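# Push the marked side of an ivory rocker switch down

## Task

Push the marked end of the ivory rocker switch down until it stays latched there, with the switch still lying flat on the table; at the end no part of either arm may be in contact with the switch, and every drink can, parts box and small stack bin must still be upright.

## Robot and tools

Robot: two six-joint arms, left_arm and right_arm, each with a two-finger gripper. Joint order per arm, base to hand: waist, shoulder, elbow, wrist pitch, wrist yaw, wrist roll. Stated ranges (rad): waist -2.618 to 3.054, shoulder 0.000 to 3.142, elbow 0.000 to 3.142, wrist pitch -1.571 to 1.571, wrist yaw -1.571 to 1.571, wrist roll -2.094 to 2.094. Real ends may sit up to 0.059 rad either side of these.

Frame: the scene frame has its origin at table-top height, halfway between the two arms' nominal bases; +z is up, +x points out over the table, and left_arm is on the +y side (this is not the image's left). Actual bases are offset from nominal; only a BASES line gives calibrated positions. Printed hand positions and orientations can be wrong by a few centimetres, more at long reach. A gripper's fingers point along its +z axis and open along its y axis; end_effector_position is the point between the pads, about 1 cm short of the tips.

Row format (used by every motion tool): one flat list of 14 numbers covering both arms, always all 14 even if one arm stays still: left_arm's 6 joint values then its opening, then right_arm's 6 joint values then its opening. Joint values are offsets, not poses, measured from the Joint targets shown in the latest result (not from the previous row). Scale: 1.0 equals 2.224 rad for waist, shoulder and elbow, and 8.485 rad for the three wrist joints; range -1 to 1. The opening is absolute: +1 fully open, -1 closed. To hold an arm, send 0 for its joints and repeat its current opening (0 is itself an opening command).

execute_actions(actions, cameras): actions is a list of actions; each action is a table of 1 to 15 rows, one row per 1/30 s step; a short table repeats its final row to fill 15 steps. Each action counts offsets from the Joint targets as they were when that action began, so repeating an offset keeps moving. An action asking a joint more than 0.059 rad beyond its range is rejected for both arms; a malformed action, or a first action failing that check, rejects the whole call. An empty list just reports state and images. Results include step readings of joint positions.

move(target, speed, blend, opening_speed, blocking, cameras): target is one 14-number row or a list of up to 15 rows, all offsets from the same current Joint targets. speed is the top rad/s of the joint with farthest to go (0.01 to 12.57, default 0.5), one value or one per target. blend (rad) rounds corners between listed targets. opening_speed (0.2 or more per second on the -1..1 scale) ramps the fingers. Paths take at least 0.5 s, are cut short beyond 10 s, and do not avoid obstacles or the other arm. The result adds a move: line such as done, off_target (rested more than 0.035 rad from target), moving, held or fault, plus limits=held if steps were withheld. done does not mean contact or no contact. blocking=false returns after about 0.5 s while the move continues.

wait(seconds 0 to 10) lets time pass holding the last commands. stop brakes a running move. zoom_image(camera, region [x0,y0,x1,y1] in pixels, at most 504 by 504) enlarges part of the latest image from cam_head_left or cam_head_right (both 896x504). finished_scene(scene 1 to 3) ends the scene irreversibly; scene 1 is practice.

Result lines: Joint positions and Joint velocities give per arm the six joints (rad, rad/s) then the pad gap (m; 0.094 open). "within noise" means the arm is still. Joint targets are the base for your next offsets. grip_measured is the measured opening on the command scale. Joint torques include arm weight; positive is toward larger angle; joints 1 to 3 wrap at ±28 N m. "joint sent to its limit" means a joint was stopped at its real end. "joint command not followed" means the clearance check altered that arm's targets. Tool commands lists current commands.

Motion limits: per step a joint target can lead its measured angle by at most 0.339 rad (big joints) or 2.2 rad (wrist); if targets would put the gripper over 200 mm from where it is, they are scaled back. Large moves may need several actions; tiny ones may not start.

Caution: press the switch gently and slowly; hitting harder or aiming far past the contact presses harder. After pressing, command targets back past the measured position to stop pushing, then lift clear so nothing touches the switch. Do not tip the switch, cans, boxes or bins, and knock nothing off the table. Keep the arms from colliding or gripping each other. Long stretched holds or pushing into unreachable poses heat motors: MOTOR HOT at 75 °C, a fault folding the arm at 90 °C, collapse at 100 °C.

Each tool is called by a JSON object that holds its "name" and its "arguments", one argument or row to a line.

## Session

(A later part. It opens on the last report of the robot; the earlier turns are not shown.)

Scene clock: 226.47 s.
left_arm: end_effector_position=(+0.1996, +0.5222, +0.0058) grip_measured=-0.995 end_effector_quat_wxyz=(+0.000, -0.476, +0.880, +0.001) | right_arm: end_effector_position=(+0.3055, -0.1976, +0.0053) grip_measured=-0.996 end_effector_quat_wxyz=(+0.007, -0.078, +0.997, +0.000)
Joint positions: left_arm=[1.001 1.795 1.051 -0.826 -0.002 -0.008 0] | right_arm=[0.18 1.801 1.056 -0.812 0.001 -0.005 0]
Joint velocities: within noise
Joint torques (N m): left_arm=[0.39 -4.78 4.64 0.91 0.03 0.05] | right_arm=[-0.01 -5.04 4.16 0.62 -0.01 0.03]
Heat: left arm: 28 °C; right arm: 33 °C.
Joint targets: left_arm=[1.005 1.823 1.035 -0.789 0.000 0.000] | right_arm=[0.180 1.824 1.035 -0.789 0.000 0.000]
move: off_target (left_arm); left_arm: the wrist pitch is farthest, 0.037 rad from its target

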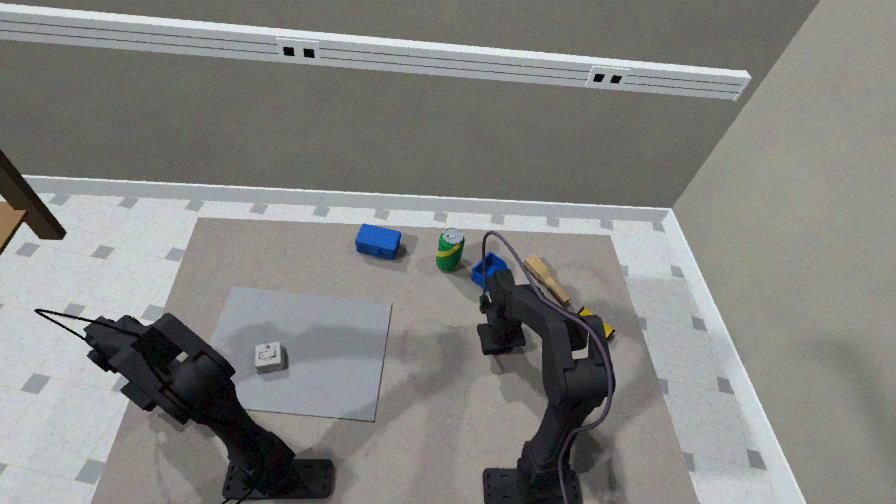

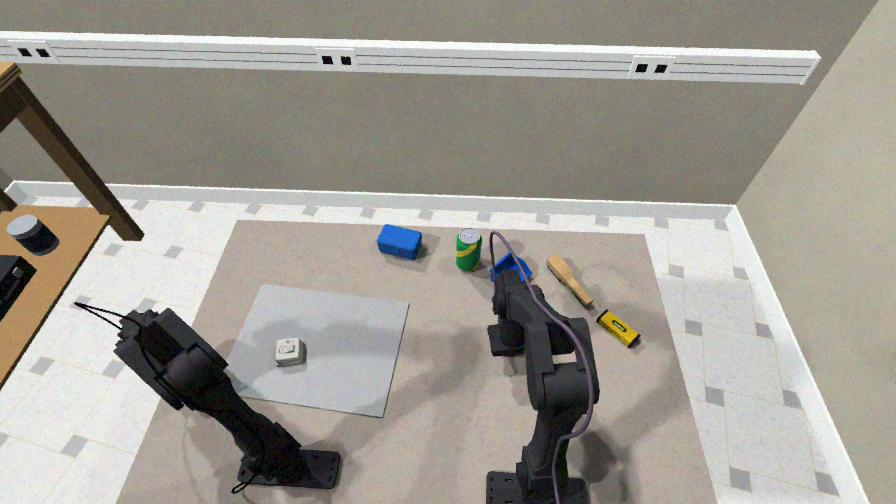

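{"name": "move", "arguments": {
  "target": [0, -0.15, 0.1, 0, 0, 0, -1, 0, -0.15, 0.1, 0, 0, 0, -1],
  "speed": 0.4
}}

{"name": "zoom_image", "arguments": {
  "camera": "cam_head_left",
  "region": [240, 325, 300, 385]
}}

Scene clock: 231.90 s.
left_arm: end_effector_position=(+0.2418, +0.5856, +0.1558) grip_measured=-0.995 end_effector_quat_wxyz=(+0.219, -0.461, +0.852, +0.117) | right_arm: end_effector_position=(+0.3751, -0.1870, +0.1550) grip_measured=-0.996 end_effector_quat_wxyz=(+0.248, -0.075, +0.966, +0.018)
Joint positions: left_arm=[1.001 1.512 1.238 -0.796 -0.002 -0.008 0] | right_arm=[0.18 1.507 1.231 -0.792 0.001 -0.005 0]
Joint velocities: within noise
Joint torques (N m): left_arm=[0.25 -7.72 9.55 1.49 0.04 0.06] | right_arm=[-0.02 -6.57 9.89 1.34 -0.01 0.03]
Heat: left arm: 28 °C; right arm: 32 °C.
Joint targets: left_arm=[1.005 1.490 1.258 -0.789 0.000 0.000] | right_arm=[0.180 1.491 1.258 -0.789 0.000 0.000]
move: done

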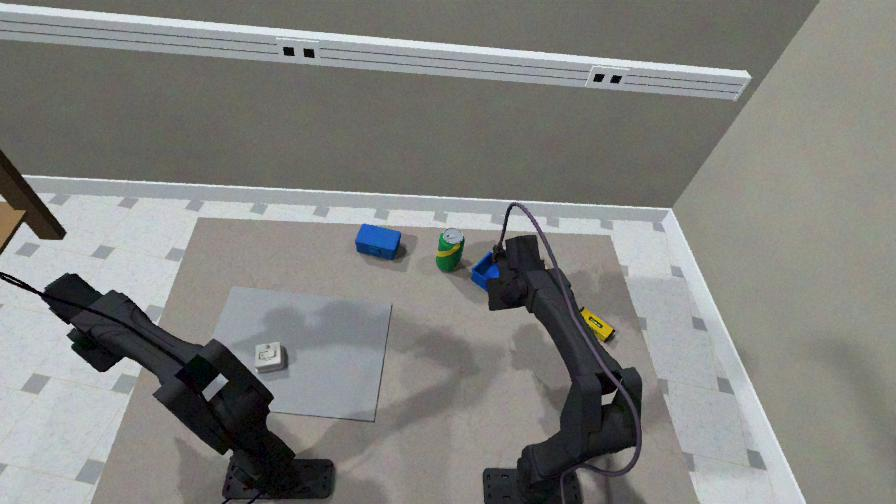

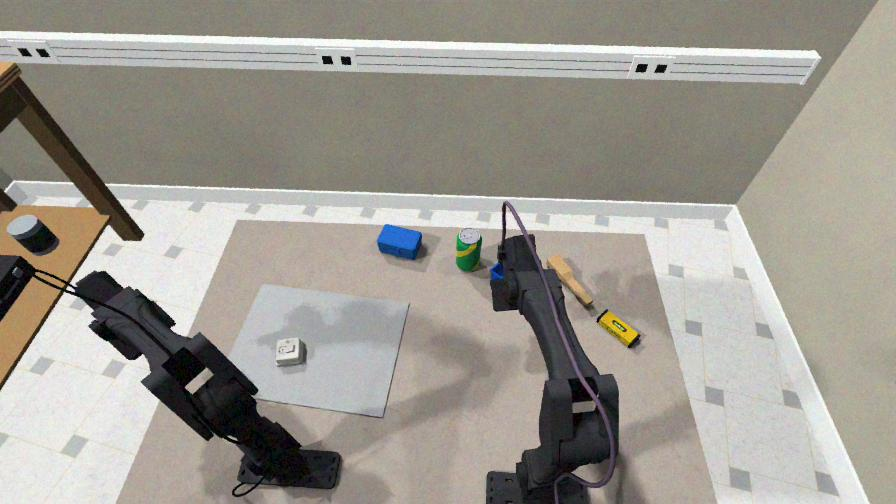

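Scaled by 8.400 from the camera's 896x504 image, which has a finer 1280x720 frame.

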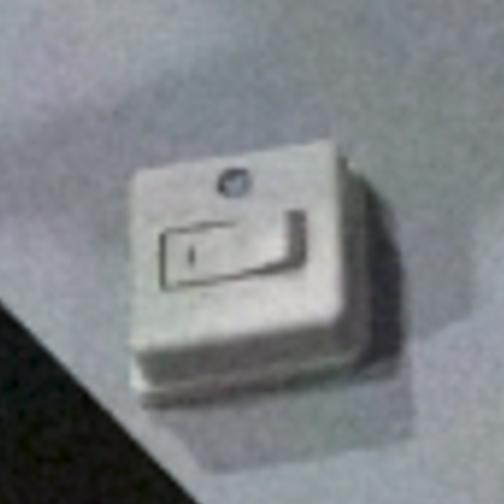

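{"name": "finished_scene", "arguments": {
  "scene": 1
}}

The scene is finished: the task was done.


## Next scene

The same job, from a new start.

{"name": "execute_actions", "arguments": {
  "actions": []
}}

Scene clock: 0.00 s.
left_arm: end_effector_position=(+0.4364, +0.2538, +0.1116) grip_measured=+1.000 end_effector_quat_wxyz=(+0.579, +0.028, +0.810, -0.084) | right_arm: end_effector_position=(+0.3944, -0.2769, +0.0830) grip_measured=+1.000 end_effector_quat_wxyz=(+0.563, +0.034, +0.826, +0.021)
Joint positions: left_arm=[0.065 1.514 0.411 0.774 0.215 -0.036 0.094] | right_arm=[-0.117 1.567 0.353 0.835 -0.132 0.026 0.094]
Joint velocities: within noise
Joint torques (N m): no reading
Heat: left arm: 24 °C; right arm: 28 °C.
Joint targets: left_arm=[0.065 1.504 0.421 0.784 0.216 -0.036] | right_arm=[-0.117 1.560 0.360 0.835 -0.133 0.026]
Tool commands: left_gripper/opening=+1.0 right_gripper/opening=+1.0

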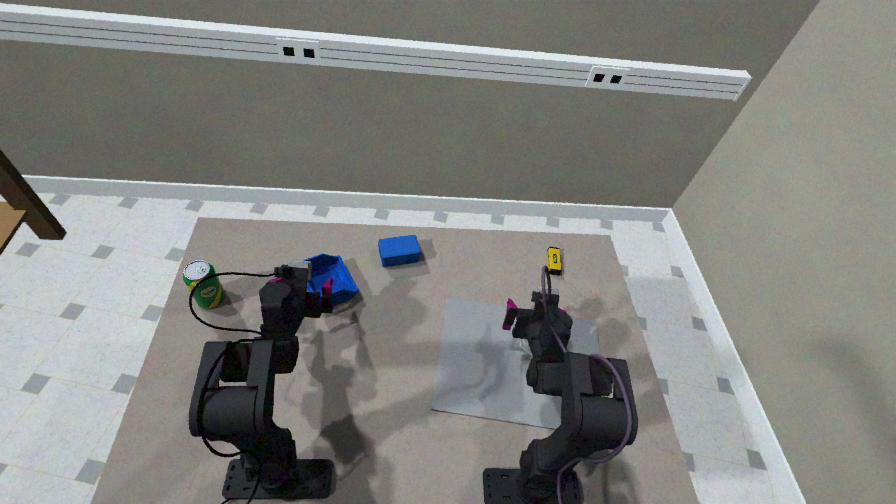

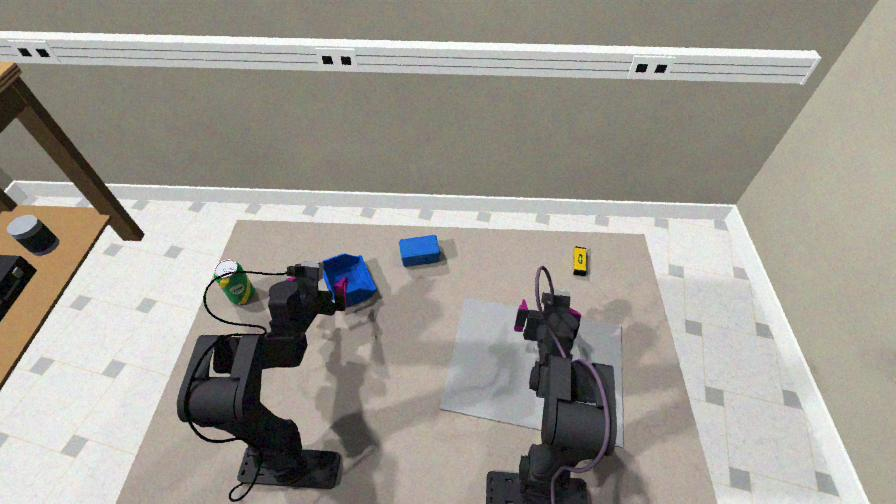

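{"name": "move", "arguments": {
  "target": [0, 0, 0, 0, 0, 0, 1, -0.2397, -0.1619, 0.3327, -0.2257, 0.0157, -0.0031, -1],
  "speed": 1.2,
  "opening_speed": 1.2
}}

{"name": "zoom_image", "arguments": {
  "camera": "cam_head_left",
  "region": [490, 310, 560, 380]
}}

{"name": "zoom_image", "arguments": {
  "camera": "cam_head_right",
  "region": [510, 310, 580, 380]
}}

Scene clock: 6.50 s.
left_arm: end_effector_position=(+0.4364, +0.2538, +0.1116) grip_measured=+1.000 end_effector_quat_wxyz=(+0.579, +0.028, +0.810, -0.084) | right_arm: end_effector_position=(+0.2132, -0.4072, +0.1551) grip_measured=-0.997 end_effector_quat_wxyz=(+0.167, +0.327, +0.929, -0.052)
Joint positions: left_arm=[0.065 1.514 0.411 0.774 0.215 -0.036 0.094] | right_arm=[-0.646 1.216 1.064 -1.068 -0.011 0.004 0]
Joint velocities: within noise
Joint torques (N m): left_arm=[-0.08 -5.24 7.28 2.24 0.08 -0.01] | right_arm=[-0.44 -3.71 10.07 0.93 0.13 -0.07]
Heat: left arm: 25 °C; right arm: 29 °C.
Joint targets: left_arm=[0.065 1.504 0.421 0.784 0.216 -0.036] | right_arm=[-0.650 1.200 1.100 -1.080 0.000 -0.001]
move: off_target (right_arm); right_arm: the elbow is farthest, 0.036 rad from its target

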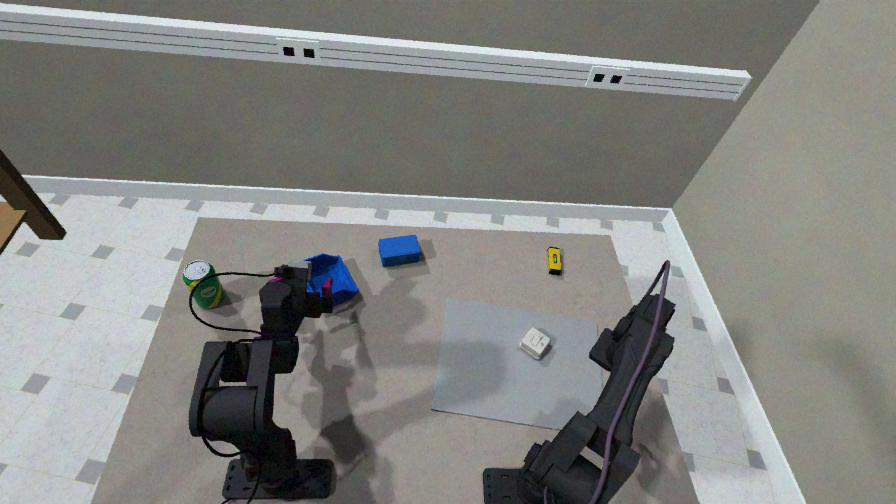

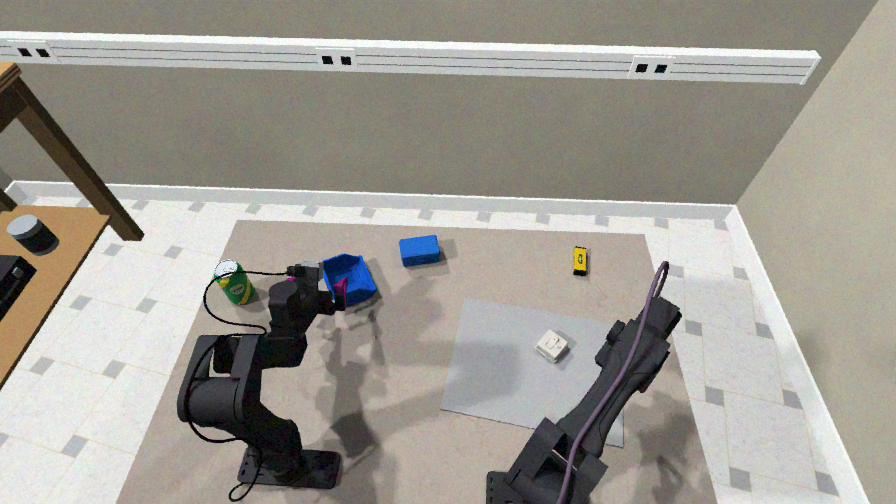

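Scaled by 7.200 from the camera's 896x504 image, which has a finer 1280x720 frame.

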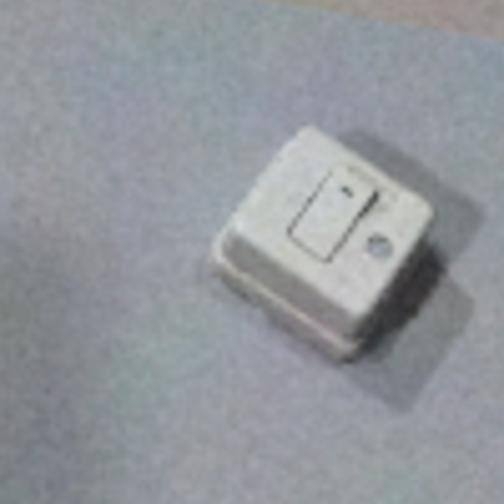

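Scaled by 7.200 from the camera's 896x504 image, which has a finer 1280x720 frame.

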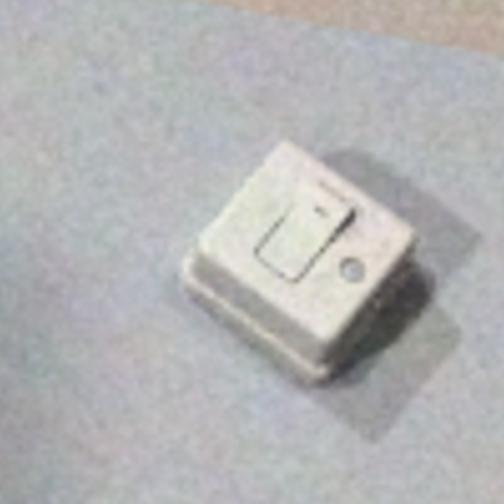

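{"name": "move", "arguments": {
  "target": [
    [0, 0, 0, 0, 0, 0, 1, 0.2203, 0.2932, 0.1394, -0.00495, 0, 0, -1],
    [0, 0, 0, 0, 0, 0, 1, 0.2203, 0.3107, 0.0719, 0.01473, 0, 0, -1]
  ],
  "speed": [0.9, 0.2]
}}

{"name": "zoom_image", "arguments": {
  "camera": "cam_head_left",
  "region": [490, 300, 570, 380]
}}

Scene clock: 14.00 s.
left_arm: end_effector_position=(+0.4364, +0.2538, +0.1116) grip_measured=+1.000 end_effector_quat_wxyz=(+0.579, +0.028, +0.810, -0.084) | right_arm: end_effector_position=(+0.3366, -0.3052, +0.0372) grip_measured=-0.997 end_effector_quat_wxyz=(+0.007, +0.095, +0.995, +0.001)
Joint positions: left_arm=[0.065 1.514 0.411 0.774 0.215 -0.036 0.094] | right_arm=[-0.157 1.866 1.28 -0.97 -0.003 0.003 0]
Joint velocities: within noise
Joint torques (N m): left_arm=[0.02 -5.34 7.25 2.24 0.08 -0.02] | right_arm=[-0.34 -5.71 4.59 0.55 0.03 -0.06]
Heat: left arm: 27 °C; right arm: 30 °C.
Joint targets: left_arm=[0.065 1.504 0.421 0.784 0.216 -0.036] | right_arm=[-0.160 1.891 1.260 -0.955 0.000 0.000]
move: done

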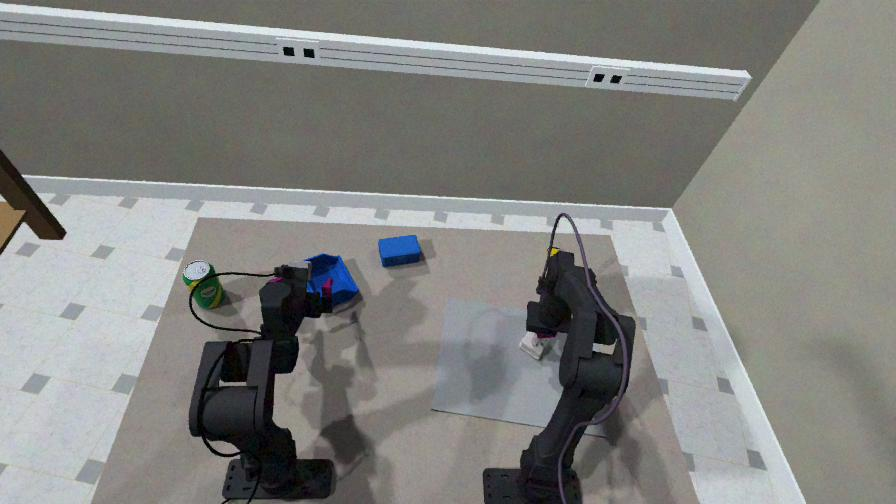

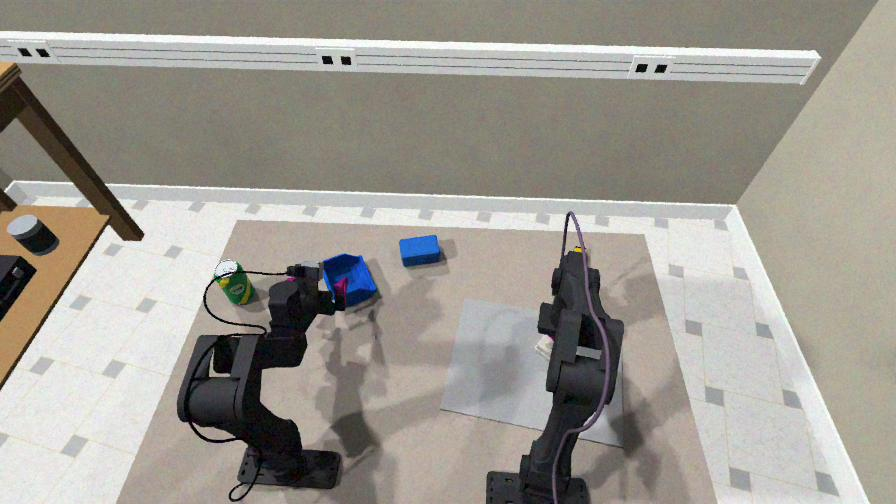

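Scaled by 6.300 from the camera's 896x504 image, which has a finer 1280x720 frame.

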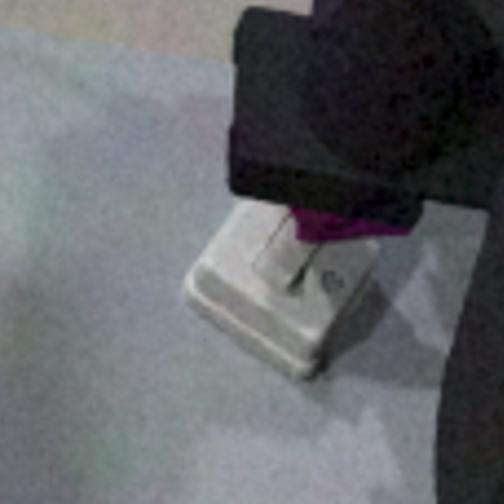

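{"name": "move", "arguments": {
  "target": [
    [0, 0, 0, 0, 0, 0, 1, 0, -0.0364, 0.0629, -0.0171, 0, 0, -1],
    [0, 0, 0, 0, 0, 0, 1, -0.1754, -0.2433, 0.0629, -0.0171, 0, 0, -1]
  ],
  "speed": [0.4, 0.9],
  "blend": 0.03
}}

{"name": "zoom_image", "arguments": {
  "camera": "cam_head_right",
  "region": [510, 310, 580, 380]
}}

{"name": "zoom_image", "arguments": {
  "camera": "cam_head_left",
  "region": [490, 310, 560, 380]
}}

Scene clock: 17.00 s.
left_arm: end_effector_position=(+0.4364, +0.2538, +0.1116) grip_measured=+1.000 end_effector_quat_wxyz=(+0.579, +0.028, +0.810, -0.084) | right_arm: end_effector_position=(+0.2787, -0.4214, +0.2251) grip_measured=-0.997 end_effector_quat_wxyz=(+0.241, +0.277, +0.928, -0.071)
Joint positions: left_arm=[0.065 1.514 0.411 0.774 0.215 -0.036 0.094] | right_arm=[-0.548 1.351 1.376 -1.088 -0.001 0.002 0]
Joint velocities: within noise
Joint torques (N m): left_arm=[-0.05 -5.37 7.36 2.22 0.08 -0.04] | right_arm=[-0.2 -3.67 8.98 1.19 0 -0.05]
Heat: left arm: 28 °C; right arm: 30 °C.
Joint targets: left_arm=[0.065 1.504 0.421 0.784 0.216 -0.036] | right_arm=[-0.550 1.350 1.400 -1.100 0.000 -0.001]
move: done

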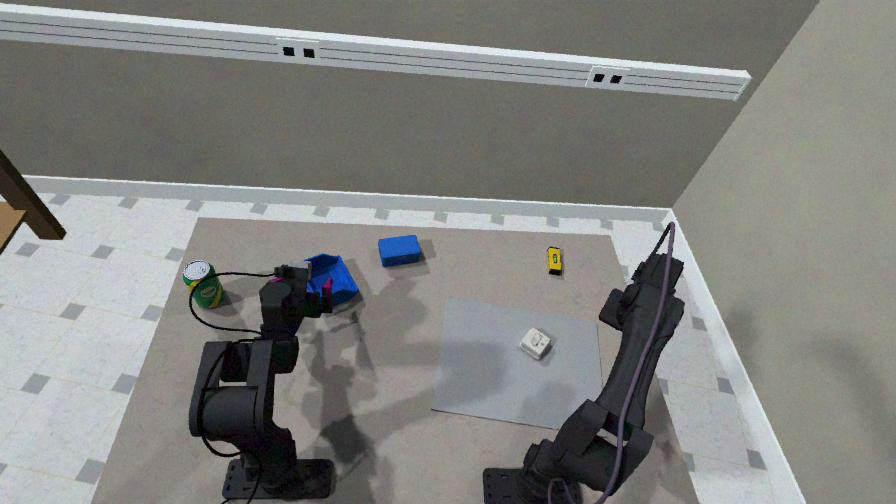

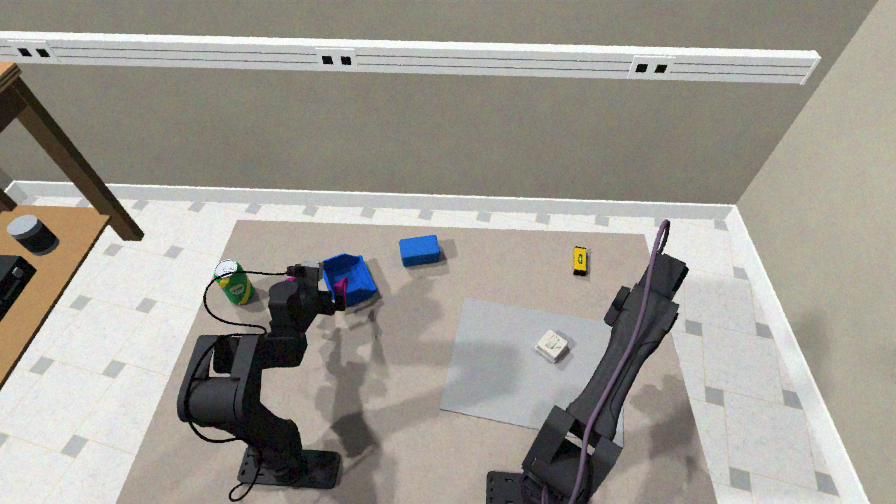

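Scaled by 7.200 from the camera's 896x504 image, which has a finer 1280x720 frame.

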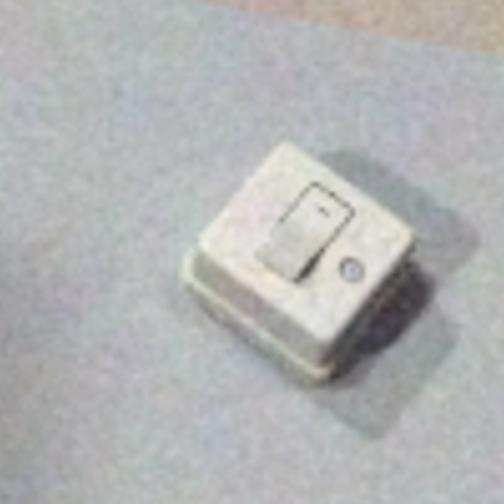

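Scaled by 7.200 from the camera's 896x504 image, which has a finer 1280x720 frame.

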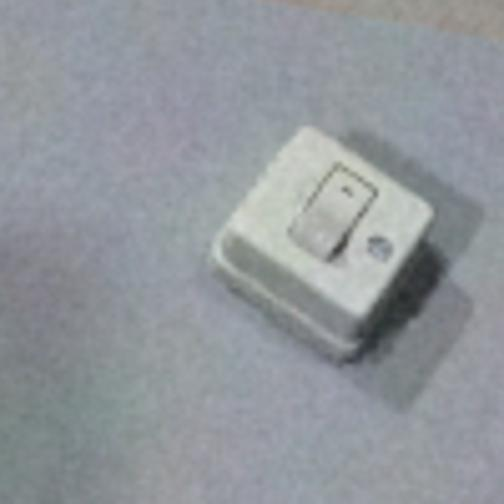

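Marked end is down and flush, the opposite end is raised, and nothing else has moved.

{"name": "finished_scene", "arguments": {
  "scene": 2
}}

The scene is finished: the task was done.


## Next scene

The same job, from a new start.

{"name": "execute_actions", "arguments": {
  "actions": []
}}

Scene clock: 0.00 s.
left_arm: end_effector_position=(+0.4252, +0.2846, +0.1121) grip_measured=+1.000 end_effector_quat_wxyz=(+0.604, -0.041, +0.796, +0.012) | right_arm: end_effector_position=(+0.4148, -0.2792, +0.1161) grip_measured=+1.000 end_effector_quat_wxyz=(+0.622, +0.064, +0.779, -0.053)
Joint positions: left_arm=[0.015 1.501 0.327 0.9 -0.072 -0.052 0.094] | right_arm=[-0.001 1.617 0.385 1.006 0.133 0.026 0.094]
Joint velocities: within noise
Joint torques (N m): no reading
Heat: left arm: 24 °C; right arm: 27 °C.
Joint targets: left_arm=[0.015 1.492 0.336 0.909 -0.072 -0.052] | right_arm=[-0.001 1.609 0.393 1.009 0.134 0.026]
Tool commands: left_gripper/opening=+1.0 right_gripper/opening=+1.0

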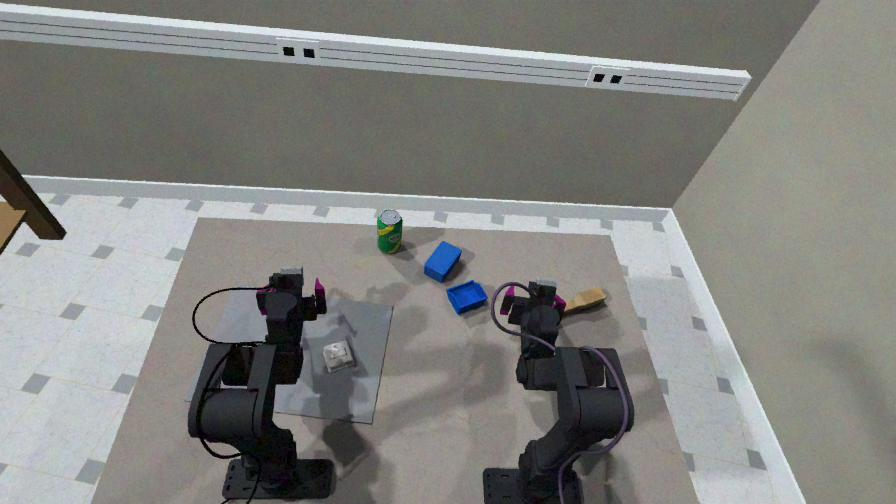

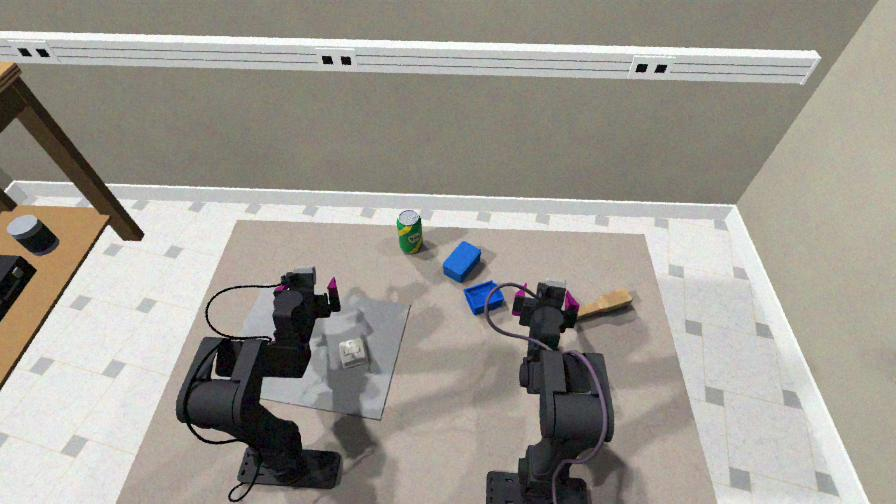

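The switch is visible right away. Zooming in on it.

{"name": "zoom_image", "arguments": {
  "camera": "cam_head_left",
  "region": [303, 320, 373, 390]
}}

{"name": "zoom_image", "arguments": {
  "camera": "cam_head_right",
  "region": [317, 318, 387, 388]
}}

Scaled by 7.200 from the camera's 896x504 image, which has a finer 1280x720 frame.

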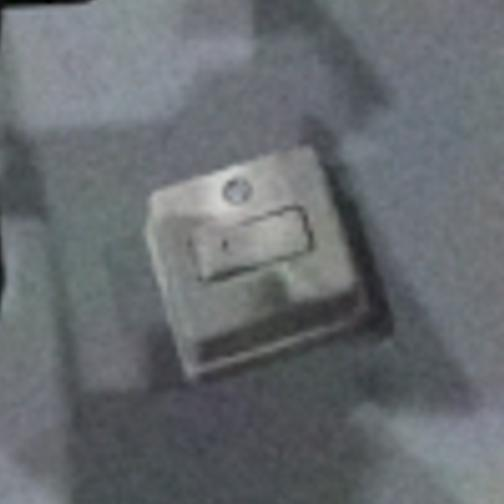

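Scaled by 7.200 from the camera's 896x504 image, which has a finer 1280x720 frame.

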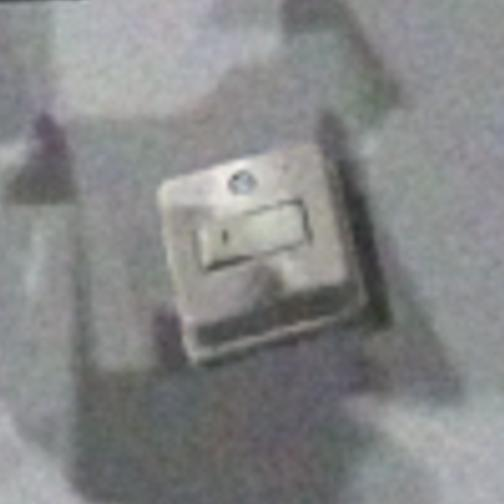

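{"name": "move", "arguments": {
  "target": [
    [-0.0742, -0.0863, 0.2986, -0.1778, 0.0085, 0.0061, -1, 0, 0, 0, 0, 0, 0, 1],
    [-0.1412, 0.0531, 0.3548, -0.2348, 0.0085, 0.0061, -1, 0, 0, 0, 0, 0, 0, 1],
    [-0.1412, 0.0751, 0.2927, -0.2140, 0.0085, 0.0061, -1, 0, 0, 0, 0, 0, 0, 1]
  ],
  "speed": [1.2, 1.0, 0.2],
  "blend": [0.2, 0, 0],
  "opening_speed": 1.5
}}

{"name": "zoom_image", "arguments": {
  "camera": "cam_head_right",
  "region": [317, 318, 387, 388]
}}

Scene clock: 14.17 s.
left_arm: end_effector_position=(+0.2895, +0.1919, +0.0367) grip_measured=-0.995 end_effector_quat_wxyz=(-0.006, +0.150, +0.989, +0.005) | right_arm: end_effector_position=(+0.4145, -0.2793, +0.1151) grip_measured=+1.000 end_effector_quat_wxyz=(+0.620, +0.064, +0.780, -0.054)
Joint positions: left_arm=[-0.295 1.637 1.003 -0.949 -0.007 -0.012 0] | right_arm=[-0.001 1.617 0.385 1.002 0.134 0.026 0.094]
Joint velocities: within noise
Joint torques (N m): left_arm=[-0.38 -4.21 4.81 0.94 0.08 0.09] | right_arm=[-0.01 -5.31 5.97 2.14 0.02 -0.02]
Heat: left arm: 26 °C; right arm: 30 °C.
Joint targets: left_arm=[-0.299 1.659 0.987 -0.906 0.000 -0.001] | right_arm=[-0.001 1.609 0.393 1.009 0.134 0.026]
move: off_target (left_arm); left_arm: the wrist pitch is farthest, 0.043 rad from its target

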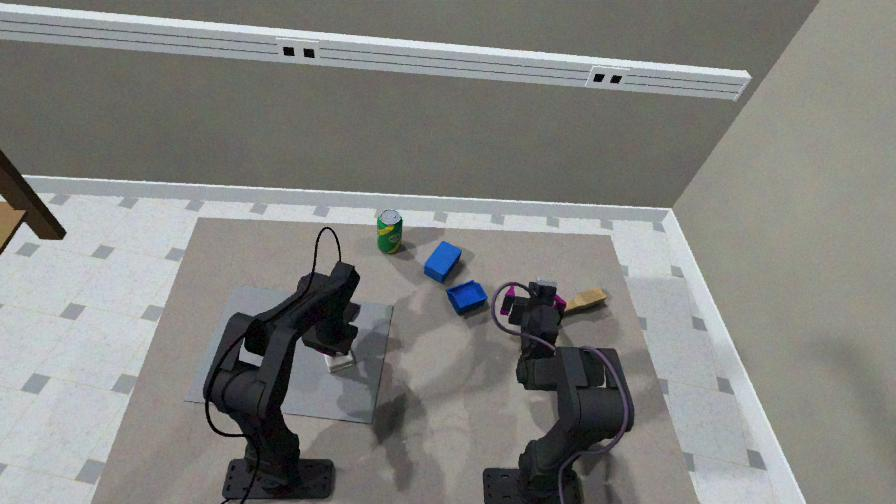

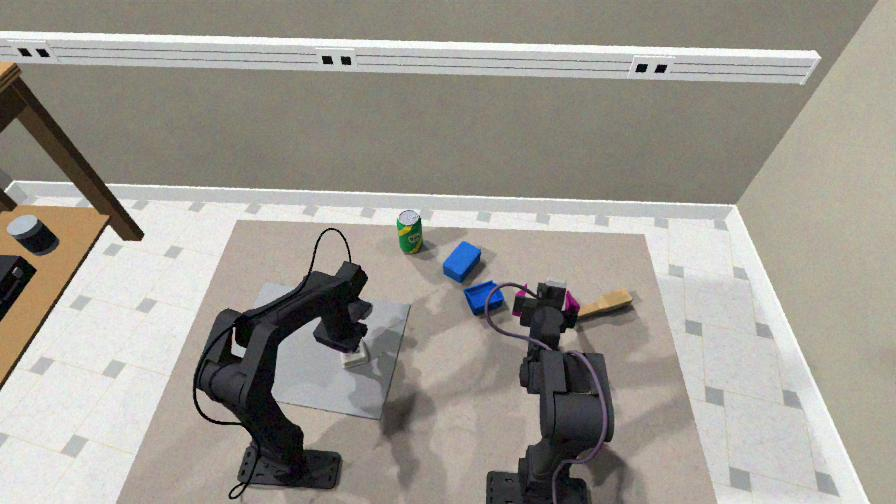

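Scaled by 7.200 from the camera's 896x504 image, which has a finer 1280x720 frame.

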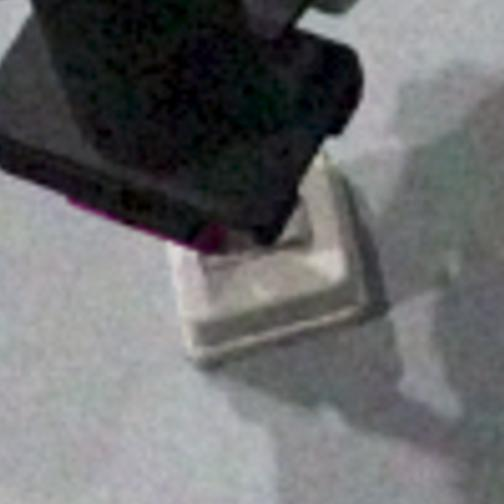

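{"name": "move", "arguments": {
  "target": [
    [0, -0.0355, 0.0629, -0.0170, 0, 0, -1, 0, 0, 0, 0, 0, 0, 1],
    [0.2019, -0.2064, 0.0629, -0.0170, 0, 0, -1, 0, 0, 0, 0, 0, 0, 1]
  ],
  "speed": [0.4, 0.9],
  "blend": 0.03
}}

{"name": "zoom_image", "arguments": {
  "camera": "cam_head_right",
  "region": [317, 318, 387, 388]
}}

{"name": "zoom_image", "arguments": {
  "camera": "cam_head_left",
  "region": [303, 320, 373, 390]
}}

Scene clock: 20.20 s.
left_arm: end_effector_position=(+0.3104, +0.3084, +0.1731) grip_measured=-0.995 end_effector_quat_wxyz=(+0.208, -0.068, +0.976, +0.013) | right_arm: end_effector_position=(+0.4145, -0.2793, +0.1151) grip_measured=+1.000 end_effector_quat_wxyz=(+0.620, +0.064, +0.780, -0.054)
Joint positions: left_arm=[0.145 1.21 1.106 -1.047 -0.001 -0.011 0] | right_arm=[-0.001 1.617 0.385 1.002 0.134 0.026 0.094]
Joint velocities: within noise
Joint torques (N m): left_arm=[0.39 -3.73 9.36 1.24 0.03 0.09] | right_arm=[-0.01 -5.31 5.97 2.14 0.01 -0.03]
Heat: left arm: 25 °C; right arm: 31 °C.
Joint targets: left_arm=[0.150 1.200 1.127 -1.050 0.000 -0.001] | right_arm=[-0.001 1.609 0.393 1.009 0.134 0.026]
move: done

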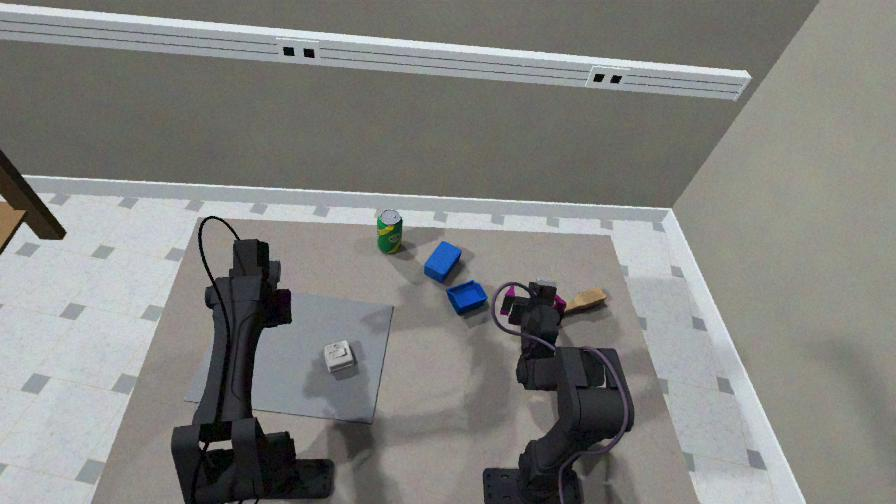

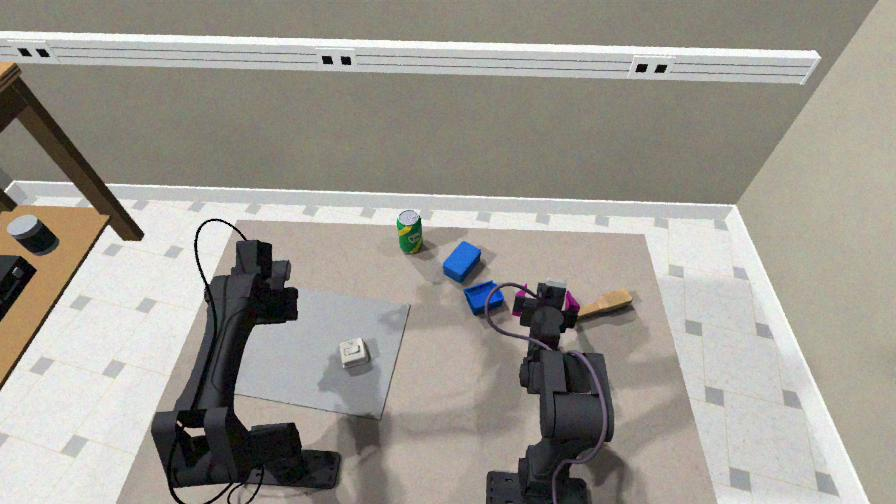

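Scaled by 7.200 from the camera's 896x504 image, which has a finer 1280x720 frame.

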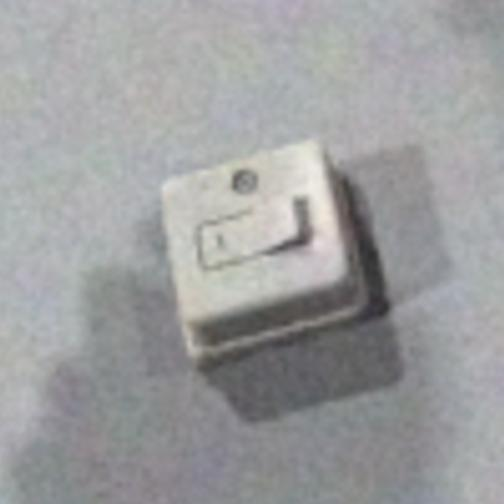

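Scaled by 7.200 from the camera's 896x504 image, which has a finer 1280x720 frame.

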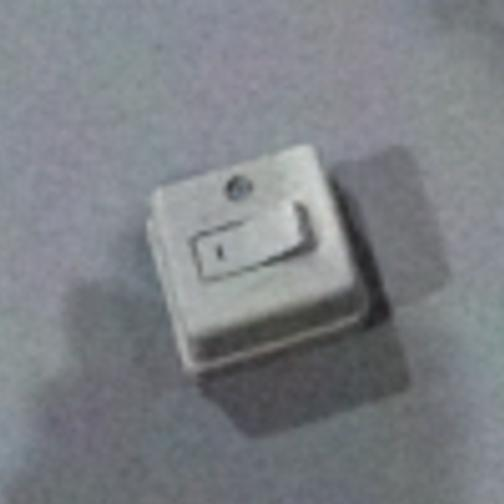

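The marked end is flush, the opposite end is raised, the switch lies flat, and nothing else has moved.

{"name": "finished_scene", "arguments": {
  "scene": 3
}}

The scene is finished: the task was done.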